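# Flip the towel over and leave it lying flat

## Task

Turn the towel upside down so that its current underside ends up on top. It must finish lying flat and fully spread out, with square corners and no folds or overlaps, at roughly the spot it occupies now.

## Robot and tools

Robot: two arms, left_arm and right_arm, each with a two-finger gripper. Bases in the scene frame: left_arm at (-0.001, +0.306, 0) m and right_arm at (+0.028, -0.237, 0) m, both almost unrotated. A two-camera stand is fixed to the floor behind the arms.

Scene frame: origin at table-top height, halfway between the nominal bases. +x points out over the table, +y toward the left_arm side, +z up. The arm names do not match left and right in images. All positions are in metres. Each gripper's fingers point along its own +z and open and close along its own y. The reported end_effector_position is the point between the finger pads, about 1 cm short of the tips.

execute_actions(actions, cameras): actions is a list of actions, run in order. Each action is a table of up to 15 rows, one row per 1/30 s control step. If a table has fewer rows, its last row is held to fill 15 steps. Every row has 14 numbers in [-1, 1], covering both arms even when one stays still. The order is left_arm dx, dy, dz, rx, ry, rz, opening, then the same seven for right_arm. The first six are an offset, not a pose. They count from that arm's Hand target as it was when the action began, and they lie along that Hand target's own axes. Every row counts from that same start, not from the row before it. Repeating an offset in a new action therefore moves the arm further. Scale: 1.0 equals 0.6 m, or 180 degrees for rotation. rx, ry, rz form a single rotation vector. Opening is absolute: +1 is fully open (0.093 m) and -1 is closed. An all-zero pose offset re-commands the current Hand target. Images come back only when actions is empty or cameras asks for them.

move(target, speed, blend, opening_speed, grip_force, blocking, cameras): drives each gripper in a straight line. target is either one 14-number row, laid out as above, or a list of up to 15 rows. Every row is an offset from the same starting Hand targets, in Hand-target axes, at 1.0 = 0.6 m or 180 degrees. Rows do not chain. speed is the top path speed in m/s, from 0.002 to 2.9 with default 0.25. Turning is capped at twice that value in rad/s. You may give one speed for all, or one per target. blend, in m, rounds the corners at intermediate targets. 0 means stop at each one. opening_speed is how fast the opening changes, in units per second of the -1..+1 scale, at least 0.2. grip_force is the force per pad in N, from 10 (slow closing) to 50 (full force). It stays in effect until changed. blocking=false returns after about 0.5 s while the motion continues. All paths finish together and take at most 10 s. Paths do not avoid obstacles or the other arm. The result adds a move: line giving the ending (done, off_target, moving, held, fault) and any limits (paced means the pose was clipped, held means steps were withheld).

wait(seconds): 0 to 10 s, with arms holding their last command. stop(): brakes a running move. zoom_image(camera, region): region is [x0, y0, x1, y1] in pixels of that camera's latest image, at most 504 by 504. finished_scene(scene): ends the current scene, given its number. It is final, so call nothing else in the same reply.

Cameras: cam_head_left, cam_head_right, cam_high, cam_low (each 504x504), cam_left_wrist and cam_right_wrist (each 896x504). cameras=['all'] shows every camera and [] shows none.

Results: end_effector_position and end_effector_quat_wxyz are given in the scene frame. Hand target is the last commanded pose after clipping, and the next offsets start from it. The gripper often settles a little short of it. A further command, even all zeros, asks for it again; if it is still short, send the remaining distance as an offset. Tool commands lists the current commands. grip_measured runs from +1 (open) to -1 (closed), and the pads meet near -0.94. Each millimetre of object width adds about 0.0208, and the reading may sit up to 0.02 too high. Joint positions end with the gripper gap in m. Joint torques are raw and noisy. A Joint velocities line reading within noise means the arm is at rest. Motor temperatures are also reported.

Joint ranges (rad): waist -2.618..3.054, shoulder 0..3.142, elbow 0..3.142 (straight at 2.901), wrist pitch and wrist yaw -1.571..1.571, wrist roll -2.094..2.094.

Control notes: the commanded orientation is clipped each step to within 40 degrees of the measured one. Friction and weight can leave the gripper low, short or tilted, especially at long reach. Check the pose after each move and correct any tilt. Small moves may not happen at all, or may go sideways. Do not route a path near an arm's own base, since that can flip its shoulder; go around instead.

Gripping cloth: lower the open fingers to the towel edge or corner and close with -1 to pinch. Keep sending that value while holding, and send a value well above the closed reading to release.

Avoid: letting the towel fall off or be left off the table; dropping it while it is still moving; fast contact with the table (faster means a harder hit); aiming far below a contact point, which presses hard; the two grippers, fingers or wrist cameras touching each other, since the clearance check does not catch that; and closing one gripper on the other's fingers. Motors heat up when holding loads, stretching out, or pushing toward unreachable poses. At 75 °C a MOTOR HOT line appears. At 90 °C that arm folds up and idles, and at 100 °C it collapses.

Each tool is called by a JSON object that holds its "method" and its "body".

## Session

{"method": "execute_actions", "body": {"actions": []}}

Scene clock: 0.00 s.
left_arm: end_effector_position=(+0.3755, +0.3776, +0.1026) grip_measured=+1.000 end_effector_quat_wxyz=(+0.585, -0.155, +0.790, +0.103) | right_arm: end_effector_position=(+0.4213, -0.2210, +0.0979) grip_measured=+1.000 end_effector_quat_wxyz=(+0.580, -0.005, +0.814, +0.024)
Joint positions: left_arm=[0.064 1.514 0.346 0.856 -0.291 -0.112 0.093] | right_arm=[0.041 1.538 0.378 0.828 -0.009 0.032 0.093]
Joint velocities: within noise
Joint torques (N m): no reading
Motor temperatures (°C): left_arm=[30 45 51 51 30 34 31] | right_arm=[29 50 53 49 27 30 28]
Heat: left arm: 51 °C; right arm: 53 °C.
Hand target: left_arm +0.3783, +0.3778, +0.1098; +0.594, -0.156, +0.783, +0.102 | right_arm +0.4263, -0.2208, +0.1112; +0.597, -0.005, +0.801, +0.024
Tool commands: left_gripper/opening=+1.0 right_gripper/opening=+1.0

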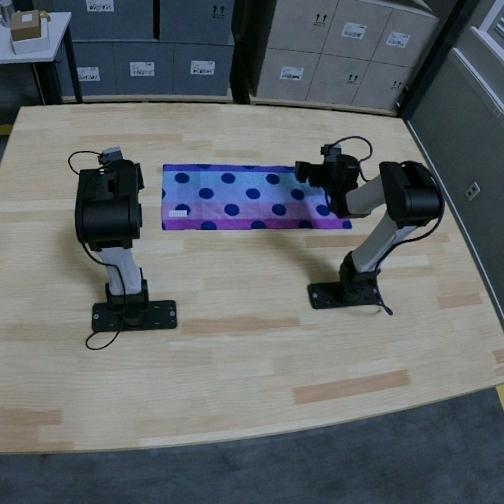

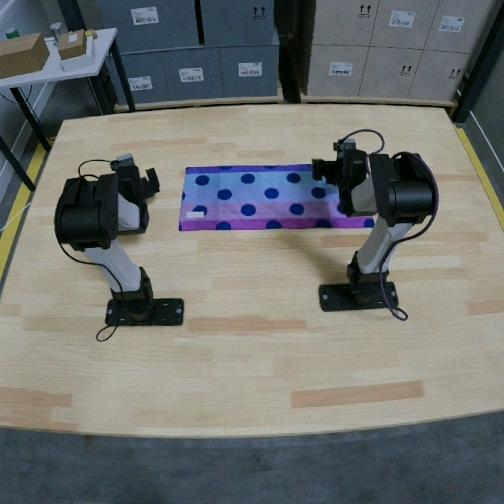

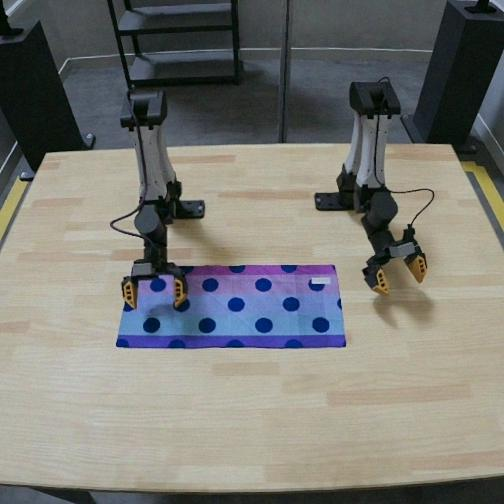

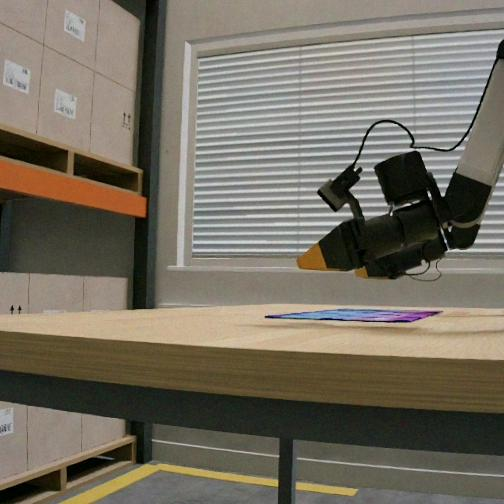

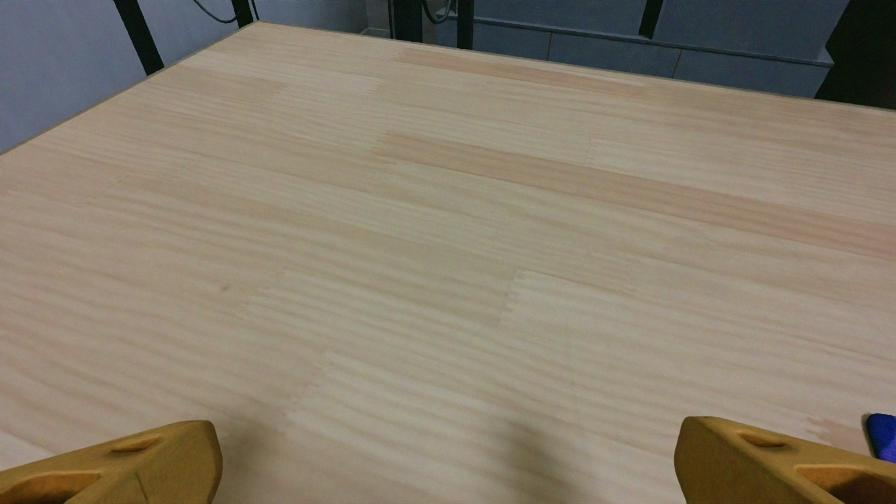

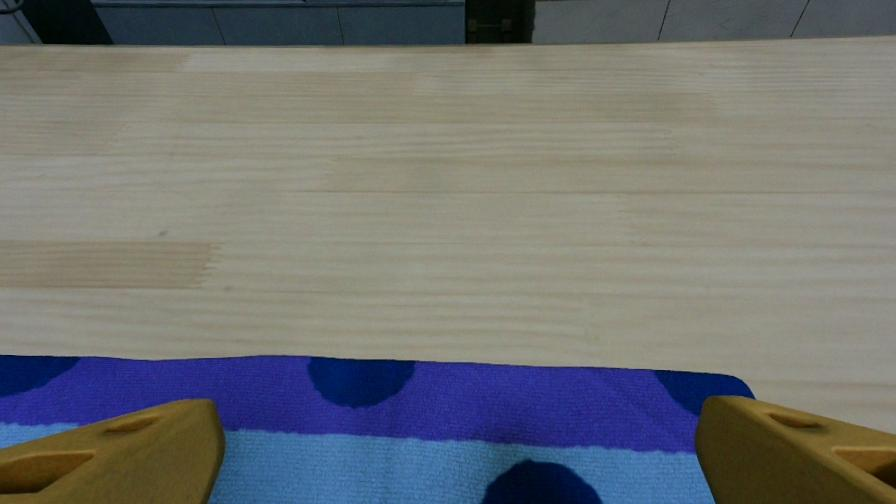

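{"method": "move", "body": {"target": [-0.151,-0.334,0.012,-0.2502,0.3539,-0.3189,1,-0.170,-0.1217,0.0385,0.3291,0.3036,0.4271,1], "speed": 0.4, "cameras": ["all"]}}

Scene clock: 15.57 s.
left_arm: end_effector_position=(+0.4786, +0.2027, +0.1996) grip_measured=+1.000 end_effector_quat_wxyz=(-0.086, +0.692, -0.706, +0.122) | right_arm: end_effector_position=(+0.4762, -0.2950, +0.1954) grip_measured=+1.000 end_effector_quat_wxyz=(+0.081, +0.697, +0.711, +0.053)
Joint positions: left_arm=[-0.214 2.318 2.592 -1.546 -0.011 -1.764 0.093] | right_arm=[-0.12 2.207 2.407 -1.577 0.015 1.427 0.093]
Joint torques (N m): left_arm=[0.53 -9.74 6.74 0.67 -0.02 0] | right_arm=[-0.59 -9.61 8.59 0.68 -0.09 0.2]
Motor temperatures (°C): left_arm=[30 45 52 53 29 33 31] | right_arm=[29 50 55 51 27 29 28]
Heat: left arm: 53 °C; right arm: 55 °C.
Hand target: left_arm +0.4801, +0.2048, +0.2000; +0.001, +0.707, -0.707, +0.000 | right_arm +0.4802, -0.2949, +0.2000; +0.000, +0.707, +0.707, +0.000
Off the commanded pose: left_arm 0.003 m, 17 deg | right_arm 0.006 m, 11 deg.
joint sent to its limit (left arm) — joint 4 (wrist pitch), lower limit. The joint targets are off in orientation, not in position.
joint sent to its limit (right arm) — joint 4 (wrist pitch), lower limit. The joint targets are off in orientation, not in position.
move: off_target (left_arm, right_arm)
camera_calibration:
cam_left_wrist: T_world_to_cam=[[0.955916, -0.0219563, 0.292819, -0.509844], [-0.151604, -0.890919, 0.428111, 0.208764], [0.251479, -0.453631, -0.854972, 0.230505], [0, 0, 0, 1]] pos_world=[0.46105, 0.279362, 0.256994]
cam_right_wrist: T_world_to_cam=[[-0.980127, -0.0299324, -0.1961, 0.497526], [-0.104736, 0.917618, 0.383415, 0.283526], [0.168468, 0.396334, -0.902517, 0.294842], [0, 0, 0, 1]] pos_world=[0.467662, -0.362133, 0.254956]

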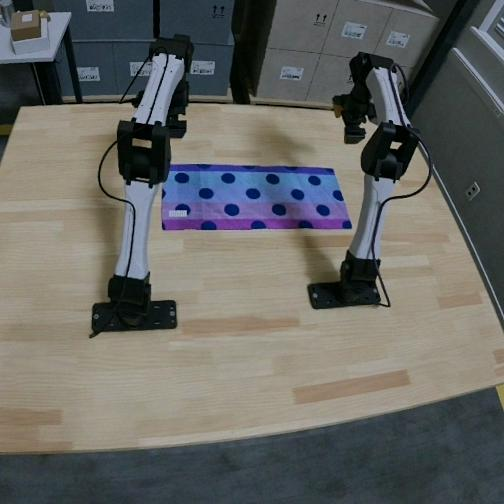

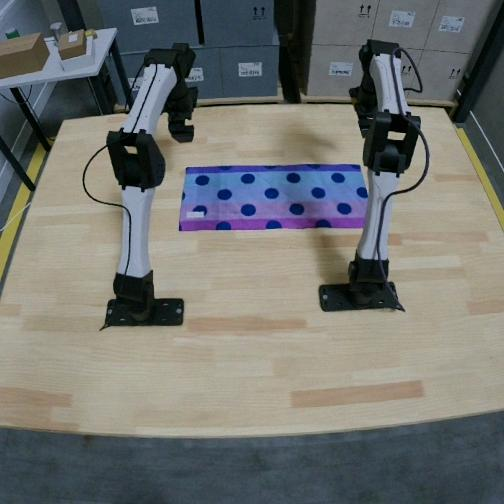

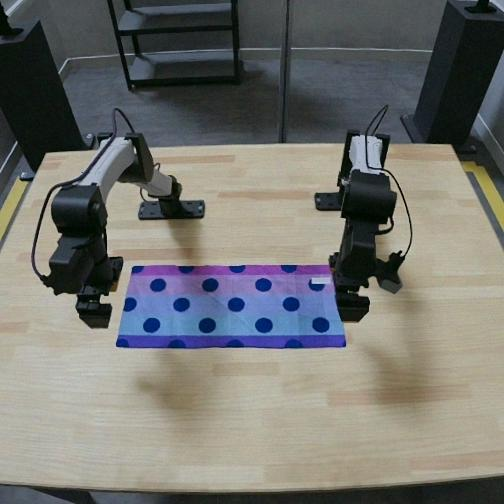

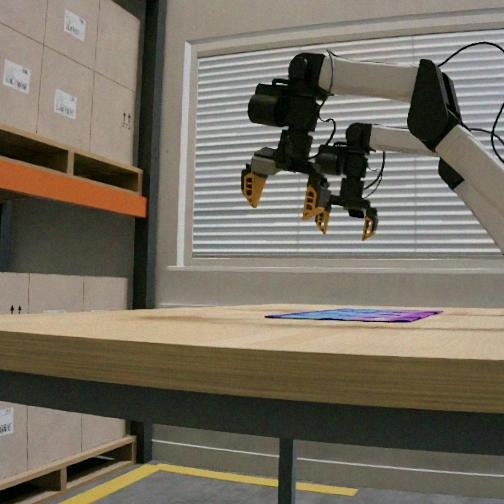

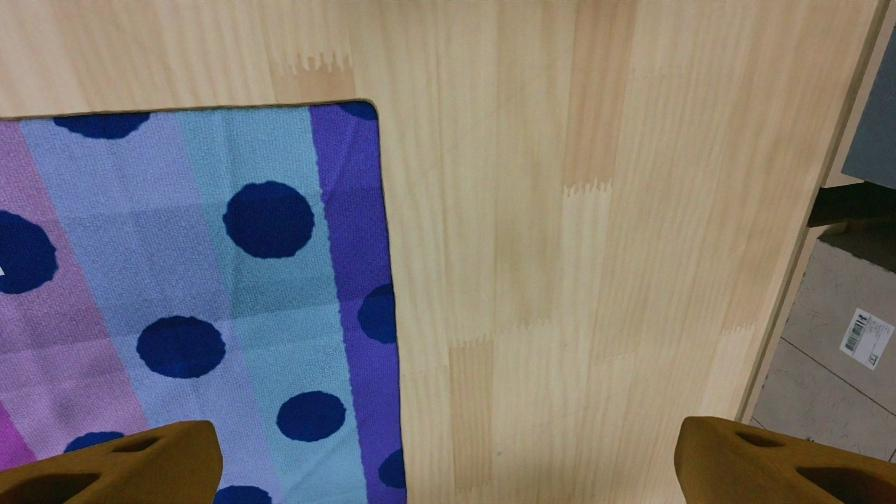

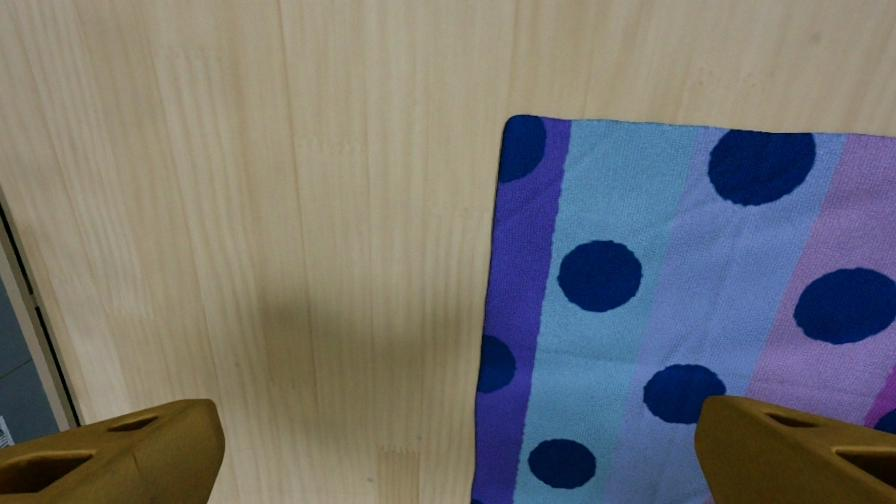

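{"method": "move", "body": {"target": [-0.025,-0.0417,0.2333,0,0,0,-0.1,-0.0217,0.025,0.2333,0,0,0,-0.1], "speed": 0.3, "cameras": ["cam_left_wrist","cam_right_wrist","cam_low"]}}

Scene clock: 19.03 s.
left_arm: end_effector_position=(+0.5027, +0.2183, +0.0521) grip_measured=-0.098 end_effector_quat_wxyz=(-0.015, +0.709, -0.705, +0.016) | right_arm: end_effector_position=(+0.4864, -0.3065, +0.0543) grip_measured=-0.097 end_effector_quat_wxyz=(-0.012, +0.708, +0.706, -0.016)
Joint positions: left_arm=[-0.172 2.686 2.705 -1.547 -0.006 -1.749 0.04] | right_arm=[-0.143 2.434 2.239 -1.413 0.011 1.427 0.041]
Joint torques (N m): left_arm=[0.42 -12.83 6.86 0.23 -0.04 0.2] | right_arm=[-0.66 -12.29 7.58 0.42 -0.06 0]
Motor temperatures (°C): left_arm=[29 46 52 52 29 33 31] | right_arm=[29 51 55 50 27 29 28]
Heat: left arm: 52 °C; right arm: 55 °C.
Hand target: left_arm +0.5050, +0.2197, +0.0602; +0.000, +0.707, -0.707, +0.000 | right_arm +0.4953, -0.3079, +0.0600; +0.000, +0.707, +0.707, +0.000
Off the commanded pose: left_arm 0.008 m, 3 deg | right_arm 0.011 m, 2 deg.
joint sent to its limit (left arm) — joint 4 (wrist pitch), lower limit. The joint targets are off in orientation, not in position.
move: off_target (left_arm, right_arm)
camera_calibration:
cam_left_wrist: T_world_to_cam=[[0.999018, -0.00459364, 0.0440617, -0.501904], [-0.0221592, -0.913058, 0.407228, 0.23039], [0.0383602, -0.407804, -0.912263, 0.20551], [0, 0, 0, 1]] pos_world=[0.498633, 0.291862, 0.115772]
cam_right_wrist: T_world_to_cam=[[-0.999523, -0.00424999, 0.0305867, 0.484588], [0.00919926, 0.904535, 0.426301, 0.287509], [-0.0294785, 0.426379, -0.904064, 0.275889], [0, 0, 0, 1]] pos_world=[0.489845, -0.375636, 0.112034]
Images, in order (width x height): cam_low 504x504, cam_left_wrist 896x504, cam_right_wrist 896x504.

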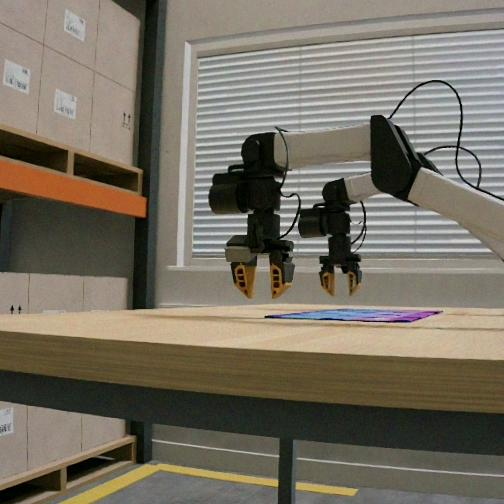

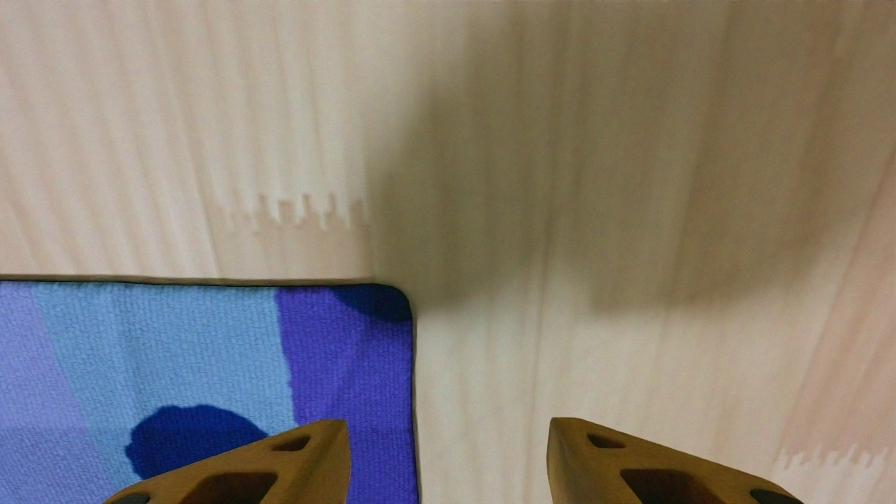

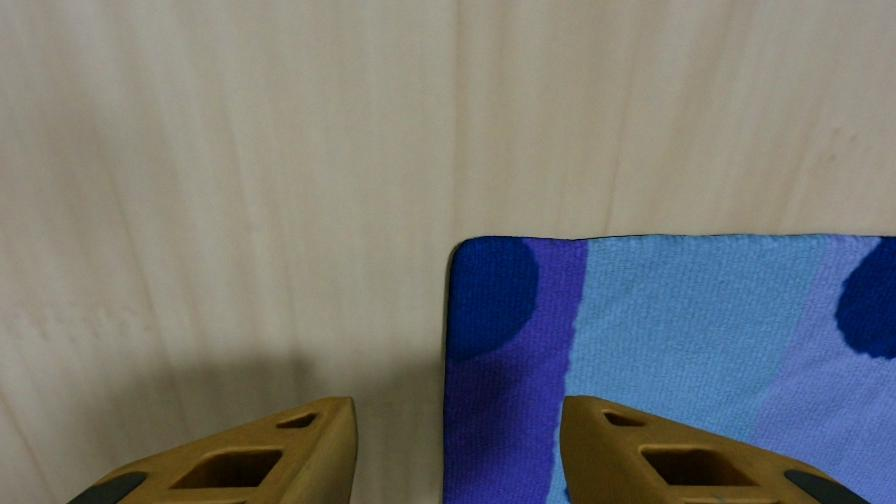

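{"method": "move", "body": {"target": [0.0145,0.0083,0.0637,0,0,0,-0.1,0.0032,0.0045,0.0667,0,0,0,-0.1], "speed": 0.1, "cameras": ["cam_left_wrist","cam_right_wrist","cam_low"]}}

{"method": "zoom_image", "body": {"camera": "cam_low", "region": [200, 230, 452, 356]}}

Scene clock: 21.83 s.
left_arm: end_effector_position=(+0.4976, +0.2157, +0.0252) grip_measured=-0.098 end_effector_quat_wxyz=(+0.000, +0.706, -0.708, -0.005) | right_arm: end_effector_position=(+0.4971, -0.3080, +0.0278) grip_measured=-0.097 end_effector_quat_wxyz=(+0.005, +0.708, +0.706, -0.003)
Joint positions: left_arm=[-0.179 2.718 2.659 -1.521 -0.006 -1.749 0.04] | right_arm=[-0.143 2.437 2.14 -1.269 0.011 1.427 0.041]
Joint torques (N m): left_arm=[-0.54 -11.97 5.5 0.36 -0.06 0.03] | right_arm=[-0.27 -11.23 4.96 0.53 -0.07 0.05]
Motor temperatures (°C): left_arm=[29 47 53 51 29 33 31] | right_arm=[29 53 55 50 27 29 28]
Heat: left arm: 53 °C; right arm: 55 °C.
Hand target: left_arm +0.4999, +0.2110, +0.0218; +0.000, +0.707, -0.708, +0.000 | right_arm +0.4981, -0.3060, +0.0200; +0.000, +0.707, +0.707, +0.000
Off the commanded pose: left_arm 0.006 m, 1 deg | right_arm 0.008 m, 1 deg.
move: done
camera_calibration:
cam_left_wrist: T_world_to_cam=[[0.999906, -0.0120065, -0.0066818, -0.493108], [-0.00833588, -0.916628, 0.399654, 0.232876], [-0.0109232, -0.399561, -0.916642, 0.203002], [0, 0, 0, 1]] pos_world=[0.49722, 0.288652, 0.0897155]
cam_right_wrist: T_world_to_cam=[[-0.999923, -0.00419769, -0.0116585, 0.497462], [-0.00871235, 0.907207, 0.420595, 0.310035], [0.00881114, 0.420665, -0.907173, 0.232198], [0, 0, 0, 1]] pos_world=[0.498079, -0.376856, 0.0860443]
Images, in order (width x height): cam_low 504x504, cam_left_wrist 896x504, cam_right_wrist 896x504.

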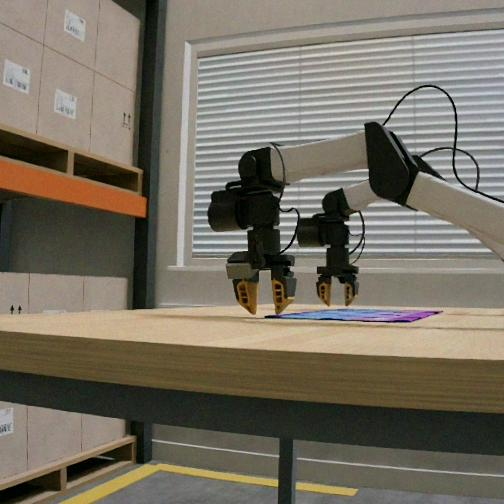

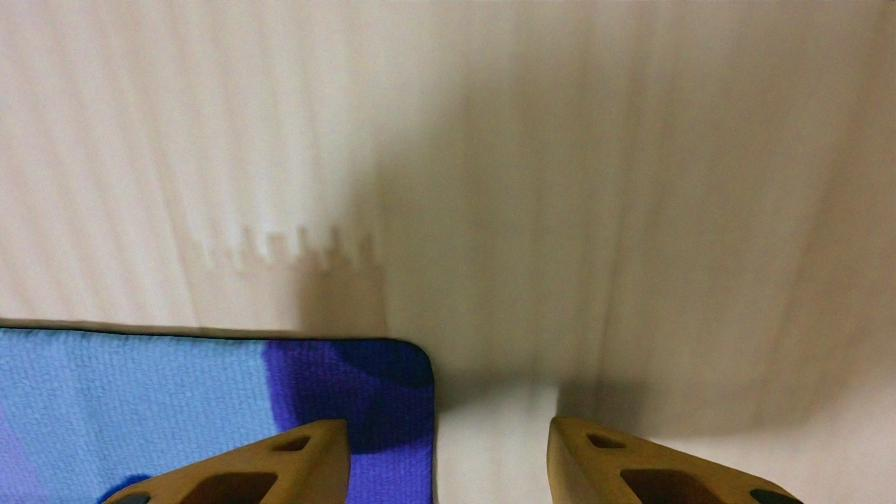

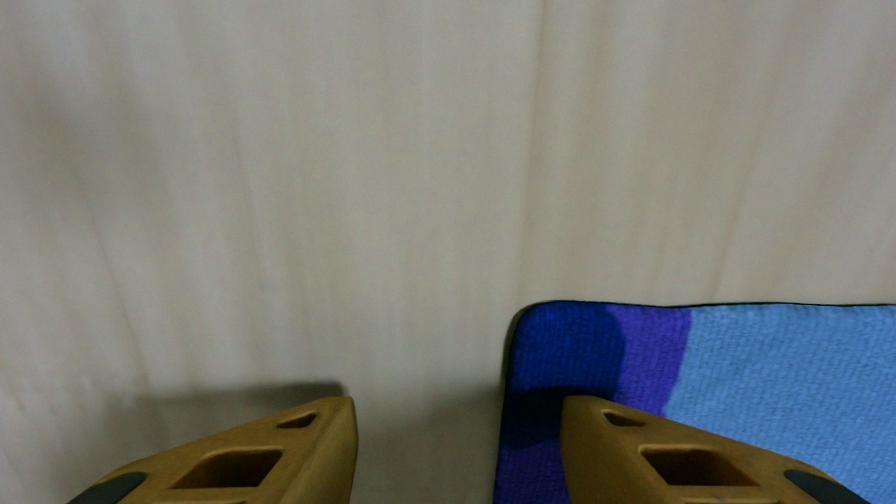

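Scaled by 2.000 from the camera's 504x504 image, which has a finer 720x720 frame.

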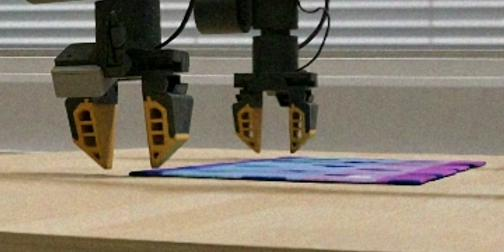

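{"method": "move", "body": {"target": [0.0067,0.0033,0.0367,0,0,0,-0.1,0.0,-0.012,0.0333,0,0,0,-0.1], "speed": 0.08, "cameras": ["cam_left_wrist","cam_right_wrist","cam_low"]}}

{"method": "zoom_image", "body": {"camera": "cam_low", "region": [200, 230, 452, 356]}}

Scene clock: 23.67 s.
left_arm: end_effector_position=(+0.4974, +0.2149, +0.0193) grip_measured=-0.098 end_effector_quat_wxyz=(-0.004, +0.707, -0.707, +0.001) | right_arm: end_effector_position=(+0.4953, -0.3078, +0.0205) grip_measured=-0.098 end_effector_quat_wxyz=(+0.014, +0.708, +0.706, +0.004)
Joint positions: left_arm=[-0.18 2.658 2.52 -1.425 -0.006 -1.752 0.04] | right_arm=[-0.143 2.403 2.049 -1.19 0.011 1.427 0.041]
Joint torques (N m): left_arm=[-1.05 -10.61 3.04 0.69 -0.03 -0.03] | right_arm=[-0.44 -10.17 2.24 0.8 -0.07 0.02]
Heat: left arm: 53 °C; right arm: 54 °C.
Hand target: left_arm +0.4980, +0.2070, -0.0001; +0.000, +0.707, -0.707, +0.000 | right_arm +0.4908, -0.3060, -0.0001; +0.000, +0.707, +0.707, +0.000
Off the commanded pose: left_arm 0.021 m, 1 deg | right_arm 0.021 m, 2 deg.
move: off_target (left_arm, right_arm)
camera_calibration:
cam_left_wrist: T_world_to_cam=[[0.999909, -0.00968483, 0.00939642, -0.493742], [-0.0126485, -0.915294, 0.402588, 0.23631], [0.00470149, -0.40267, -0.915333, 0.190093], [0, 0, 0, 1]] pos_world=[0.495793, 0.288056, 0.0835022]
cam_right_wrist: T_world_to_cam=[[-0.999429, -0.00429581, -0.0335208, 0.495695], [-0.0179055, 0.908535, 0.417425, 0.317847], [0.0286617, 0.417787, -0.908093, 0.21475], [0, 0, 0, 1]] pos_world=[0.494948, -0.376366, 0.0789516]
Images, in order (width x height): cam_low 504x504, cam_left_wrist 896x504, cam_right_wrist 896x504.

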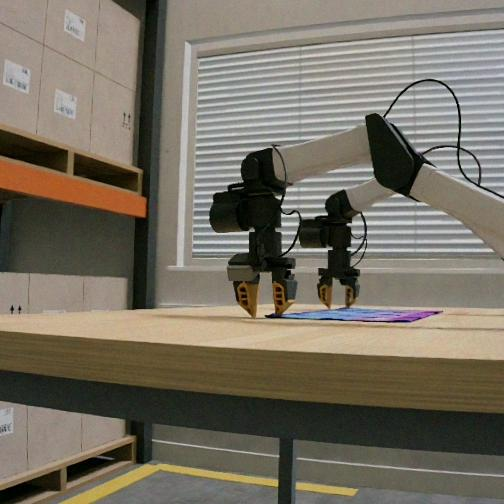

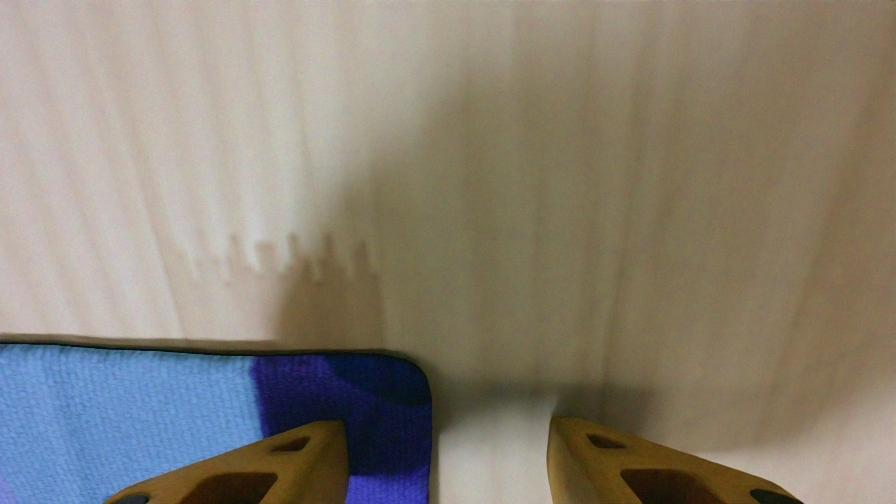

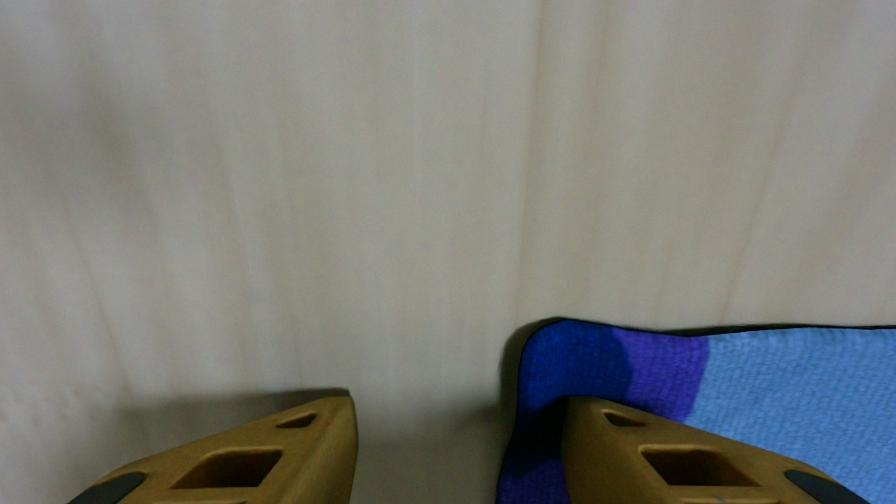

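Scaled by 2.000 from the camera's 504x504 image, which has a finer 720x720 frame.

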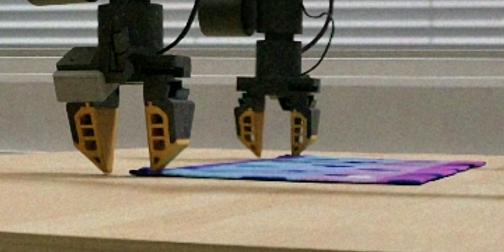

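{"method": "move", "body": {"target": [0,0,-0.015,0,0,0,-1,0,0,-0.015,0,0,0,-1], "speed": 0.08, "opening_speed": 1.0, "cameras": ["cam_left_wrist","cam_right_wrist","cam_low"]}}

{"method": "zoom_image", "body": {"camera": "cam_low", "region": [200, 230, 452, 356]}}

Scene clock: 25.97 s.
left_arm: end_effector_position=(+0.4887, +0.2139, +0.0207) grip_measured=-0.984 end_effector_quat_wxyz=(+0.005, +0.706, -0.708, -0.012) | right_arm: end_effector_position=(+0.4802, -0.3064, +0.0206) grip_measured=-0.978 end_effector_quat_wxyz=(-0.011, +0.708, +0.706, -0.015)
Joint positions: left_arm=[-0.185 2.658 2.524 -1.464 -0.005 -1.754 0] | right_arm=[-0.145 2.403 2.049 -1.253 0.011 1.427 0]
Joint torques (N m): left_arm=[-0.68 -10.26 5.78 0.63 -0.03 -0.02] | right_arm=[-0.28 -10.65 4.22 0.99 -0.06 0.03]
Heat: left arm: 52 °C; right arm: 54 °C.
Hand target: left_arm +0.4980, +0.2070, +0.0088; +0.000, +0.707, -0.707, +0.000 | right_arm +0.4909, -0.3058, +0.0089; +0.000, +0.707, +0.707, +0.000
Off the commanded pose: left_arm 0.017 m, 2 deg | right_arm 0.016 m, 2 deg.
move: off_target (left_arm, right_arm)
camera_calibration:
cam_left_wrist: T_world_to_cam=[[0.999623, -0.0130983, -0.0241376, -0.483548], [-0.00242658, -0.917619, 0.397453, 0.23036], [-0.0273551, -0.397245, -0.917305, 0.205666], [0, 0, 0, 1]] pos_world=[0.489551, 0.286749, 0.0854292]
cam_right_wrist: T_world_to_cam=[[-0.999595, -0.00240047, 0.028364, 0.479932], [0.00991497, 0.904677, 0.425984, 0.301669], [-0.0266828, 0.426092, -0.904286, 0.243788], [0, 0, 0, 1]] pos_world=[0.483252, -0.375637, 0.0783348]
Images, in order (width x height): cam_low 504x504, cam_left_wrist 896x504, cam_right_wrist 896x504.

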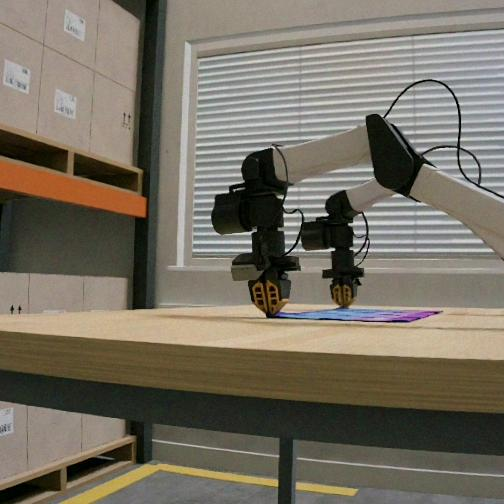

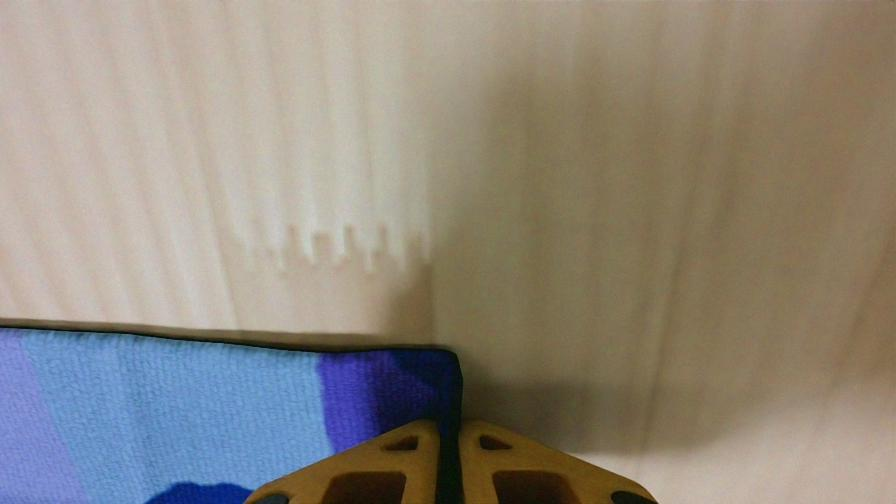

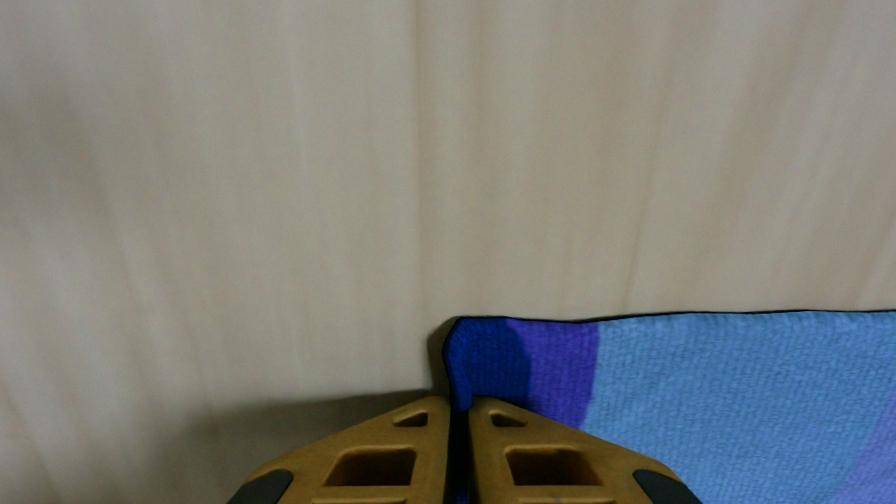

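Scaled by 2.000 from the camera's 504x504 image, which has a finer 720x720 frame.

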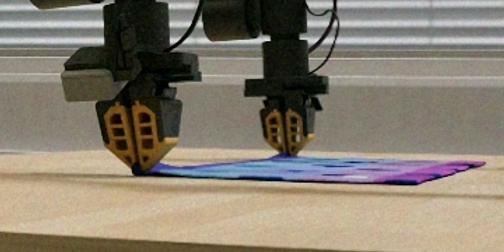

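{"method": "move", "body": {"target": [-0.02,0.013,-0.445,0.139,0,0,-1,-0.01,0.0,-0.445,-0.139,0,0,-1], "speed": 0.2, "cameras": ["all"]}}

Scene clock: 30.80 s.
left_arm: end_effector_position=(+0.4946, +0.2184, +0.2602) grip_measured=-0.984 end_effector_quat_wxyz=(-0.164, +0.687, -0.684, +0.183) | right_arm: end_effector_position=(+0.4880, -0.3095, +0.2718) grip_measured=-0.978 end_effector_quat_wxyz=(+0.155, +0.694, +0.686, +0.153)
Joint positions: left_arm=[-0.196 2.308 2.778 -1.549 -0.068 -1.755 0] | right_arm=[-0.179 2.17 2.617 -1.585 -0.072 1.416 0]
Joint torques (N m): left_arm=[-0.38 -12.21 5.97 0.97 -0.33 0.2] | right_arm=[-0.9 -9.35 7.38 1.24 -0.09 -0.11]
Motor temperatures (°C): left_arm=[29 50 53 50 29 33 31] | right_arm=[29 55 54 48 27 29 28]
Heat: left arm: 53 °C; right arm: 55 °C.
Hand target: left_arm +0.4904, +0.2190, +0.2759; -0.153, +0.690, -0.691, +0.153 | right_arm +0.4907, -0.3120, +0.2759; +0.153, +0.690, +0.690, +0.153
Off the commanded pose: left_arm 0.016 m, 4 deg | right_arm 0.005 m, 1 deg.
joint sent to its limit (left arm) — joint 4 (wrist pitch), lower limit. The joint targets are off in orientation, not in position.
joint sent to its limit (right arm) — joint 4 (wrist pitch), lower limit. The joint targets still meet the commanded pose.
move: off_target (left_arm)
camera_calibration:
cam_left_wrist: T_world_to_cam=[[0.878938, 0.00176033, 0.476933, -0.557566], [-0.203406, -0.903105, 0.37819, 0.240562], [0.431386, -0.429417, -0.793415, 0.175036], [0, 0, 0, 1]] pos_world=[0.46349, 0.293397, 0.31382]
cam_right_wrist: T_world_to_cam=[[-0.902116, 0.00403331, -0.431475, 0.560042], [-0.180706, 0.904511, 0.38627, 0.301038], [0.391832, 0.42643, -0.815245, 0.244087], [0, 0, 0, 1]] pos_world=[0.46398, -0.378637, 0.324353]

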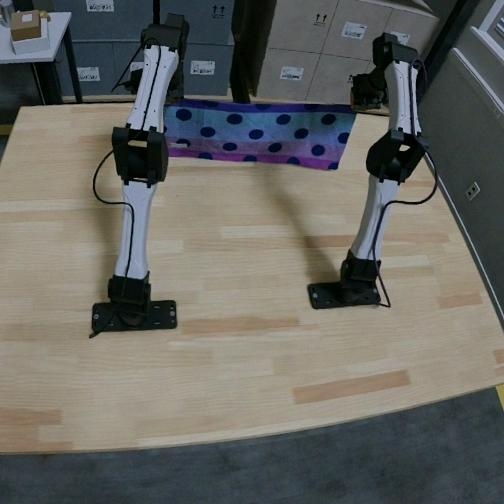

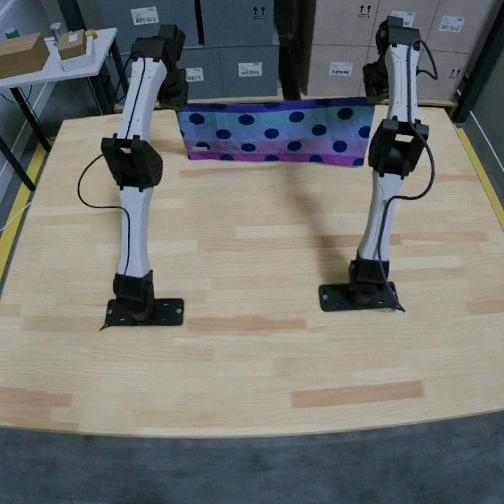

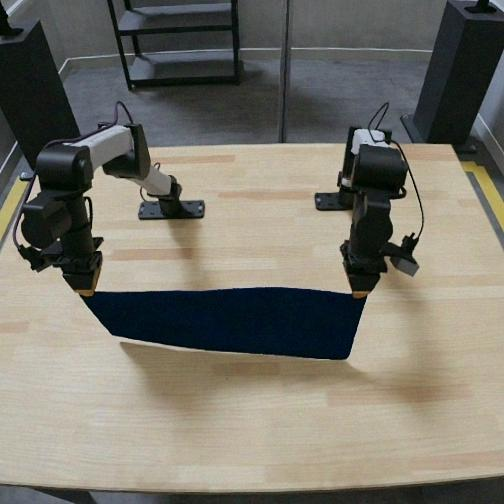

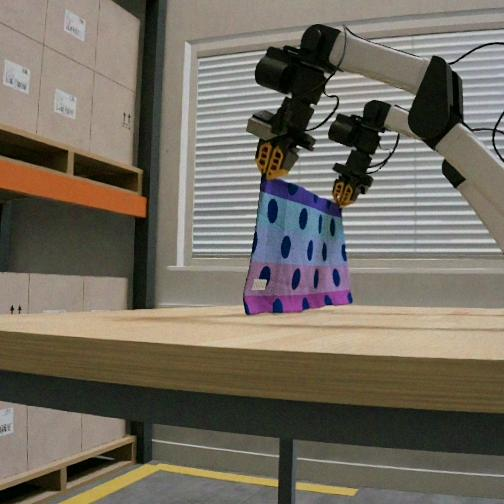

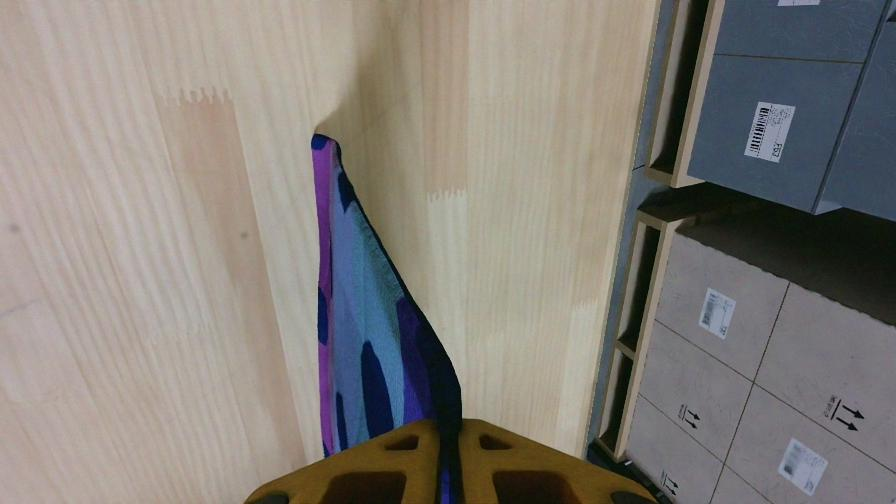

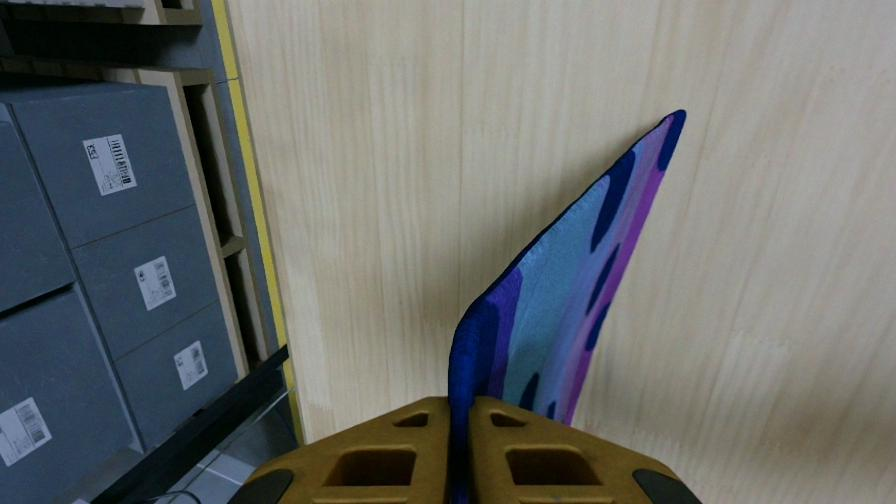

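{"method": "move", "body": {"target": [0,-0.0137,-0.0488,0,0,0,-1,0,0.012,-0.0257,0,0,0,-1], "speed": 0.2, "cameras": ["cam_high","cam_low"]}}

Scene clock: 33.93 s.
left_arm: end_effector_position=(+0.4919, +0.2192, +0.2842) grip_measured=-0.984 end_effector_quat_wxyz=(-0.181, +0.682, -0.677, +0.208) | right_arm: end_effector_position=(+0.4891, -0.3096, +0.2795) grip_measured=-0.978 end_effector_quat_wxyz=(+0.164, +0.692, +0.685, +0.160)
Joint positions: left_arm=[-0.196 2.283 2.817 -1.55 -0.07 -1.755 0] | right_arm=[-0.179 2.17 2.644 -1.587 -0.072 1.416 0]
Joint torques (N m): left_arm=[-0.59 -12.71 6.16 1.12 -0.33 0.23] | right_arm=[-0.91 -10.43 8.2 1.32 -0.09 -0.07]
Motor temperatures (°C): left_arm=[29 52 53 50 28 33 31] | right_arm=[29 55 55 48 27 29 28]
Heat: left arm: 53 °C; right arm: 55 °C.
Hand target: left_arm +0.4855, +0.2190, +0.3059; -0.153, +0.690, -0.691, +0.153 | right_arm +0.4907, -0.3120, +0.2930; +0.153, +0.690, +0.690, +0.154
Off the commanded pose: left_arm 0.023 m, 7 deg | right_arm 0.014 m, 2 deg.
joint read past its limit (right arm) — joint 4 (wrist pitch), lower limit.
joint sent to its limit (left arm) — joint 4 (wrist pitch), lower limit. The joint targets are off in orientation, not in position.
joint sent to its limit (right arm) — joint 4 (wrist pitch), lower limit. The joint targets are off in orientation, not in position.
move: off_target (left_arm, right_arm)
Images, in order (width x height): cam_high 504x504, cam_low 504x504.

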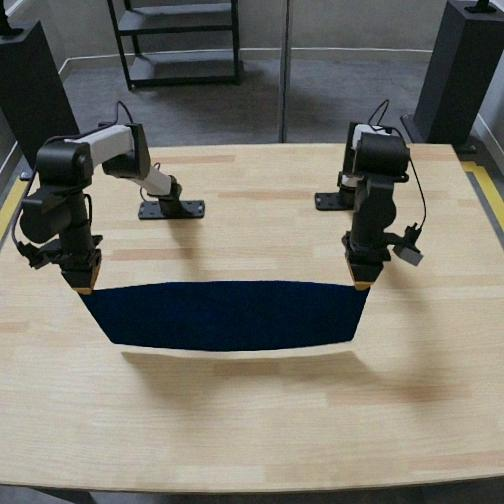

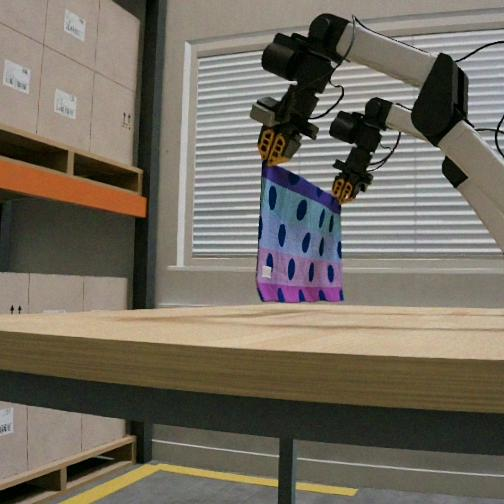

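{"method": "move", "body": {"target": [[0,0.0372,0.0581,0,0,0,-1,0,-0.0359,0.0348,0,0,0,-1],[0,0.171,0.0692,0.015,0,0,-1,0,-0.1697,0.0459,-0.015,0,0,-1],[0,0.3205,0.1135,0.03,0,0,-1,0,-0.3192,0.0902,-0.03,0,0,-1],[0,0.455,0.1851,0.045,0,0,-1,0,-0.4537,0.1618,-0.045,0,0,-1],[0,0.5496,0.2697,0.0556,0,0,-1,0,-0.5483,0.2463,-0.0556,0,0,-1]], "speed": 0.2, "blend": 0.02, "cameras": ["all"]}}

Scene clock: 39.73 s.
left_arm: end_effector_position=(+0.2532, +0.2187, +0.0201) grip_measured=-0.984 end_effector_quat_wxyz=(-0.205, +0.672, -0.679, +0.211) | right_arm: end_effector_position=(+0.2531, -0.3107, +0.0215) grip_measured=-0.978 end_effector_quat_wxyz=(+0.207, +0.680, +0.671, +0.210)
Joint positions: left_arm=[-0.489 1.232 0.404 -0.197 -0.259 -1.978 0] | right_arm=[-0.512 1.052 0.323 -0.307 -0.281 1.146 0]
Joint torques (N m): left_arm=[-0.5 -2.35 5.07 1.26 -0.48 0.03] | right_arm=[-0.84 -1.05 5.19 1.79 -0.23 -0.12]
Motor temperatures (°C): left_arm=[29 52 53 50 28 33 31] | right_arm=[29 55 55 48 27 29 28]
Heat: left arm: 53 °C; right arm: 55 °C.
Hand target: left_arm +0.2549, +0.2191, +0.0200; -0.212, +0.674, -0.675, +0.213 | right_arm +0.2552, -0.3119, +0.0197; +0.213, +0.674, +0.674, +0.213
Off the commanded pose: left_arm 0.002 m, 1 deg | right_arm 0.003 m, 1 deg.
move: done
camera_calibration:
cam_left_wrist: T_world_to_cam=[[0.825494, -0.0166461, 0.564165, -0.215067], [-0.247404, -0.90909, 0.335181, 0.295748], [0.507297, -0.416267, -0.754567, 0.0660774], [0, 0, 0, 1]] pos_world=[0.217185, 0.292787, 0.0720639]
cam_right_wrist: T_world_to_cam=[[-0.821836, 0.00716033, -0.569679, 0.223734], [-0.240254, 0.902307, 0.357939, 0.371425], [0.516588, 0.431035, -0.739828, 0.100875], [0, 0, 0, 1]] pos_world=[0.220998, -0.380222, 0.0691396]

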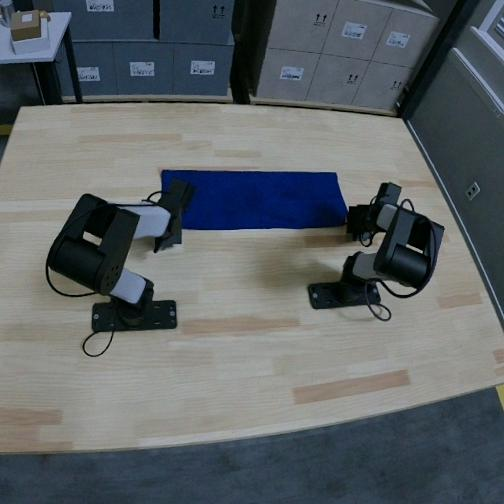

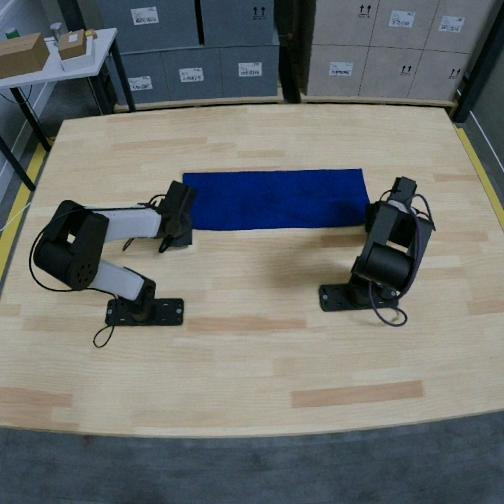

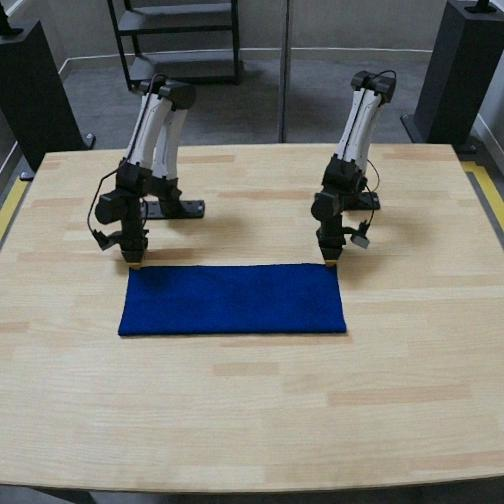

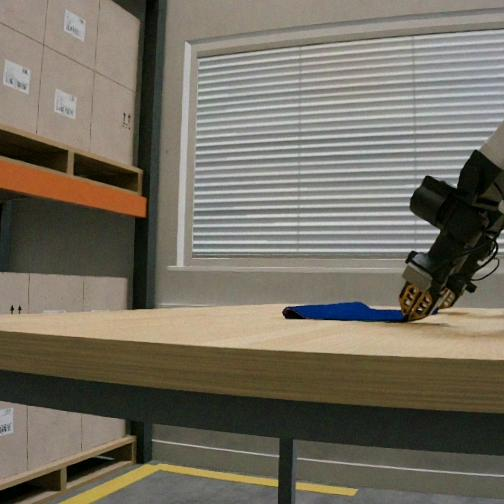

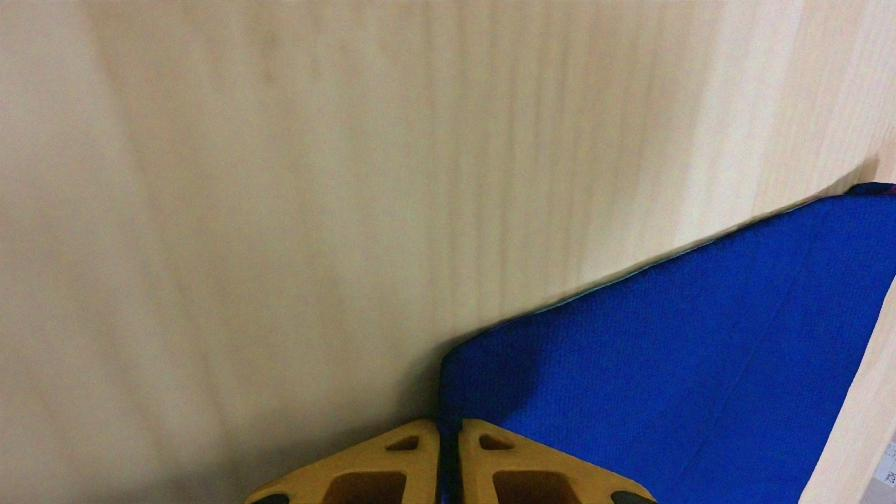

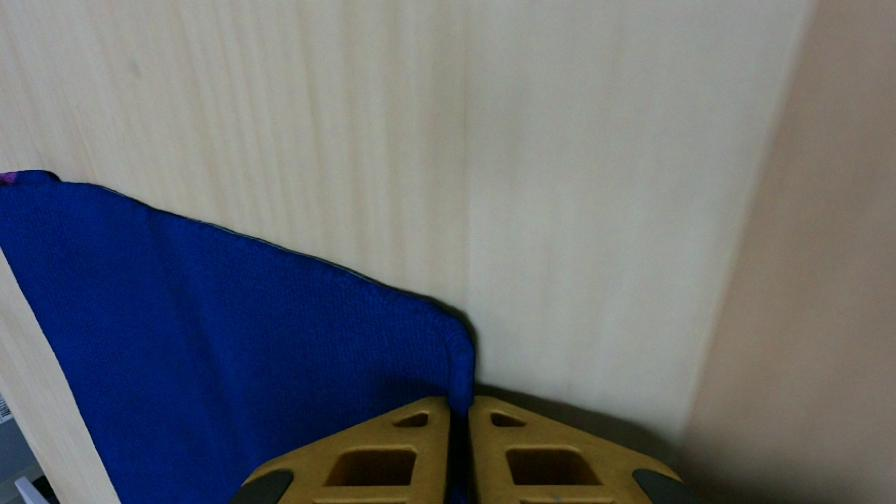

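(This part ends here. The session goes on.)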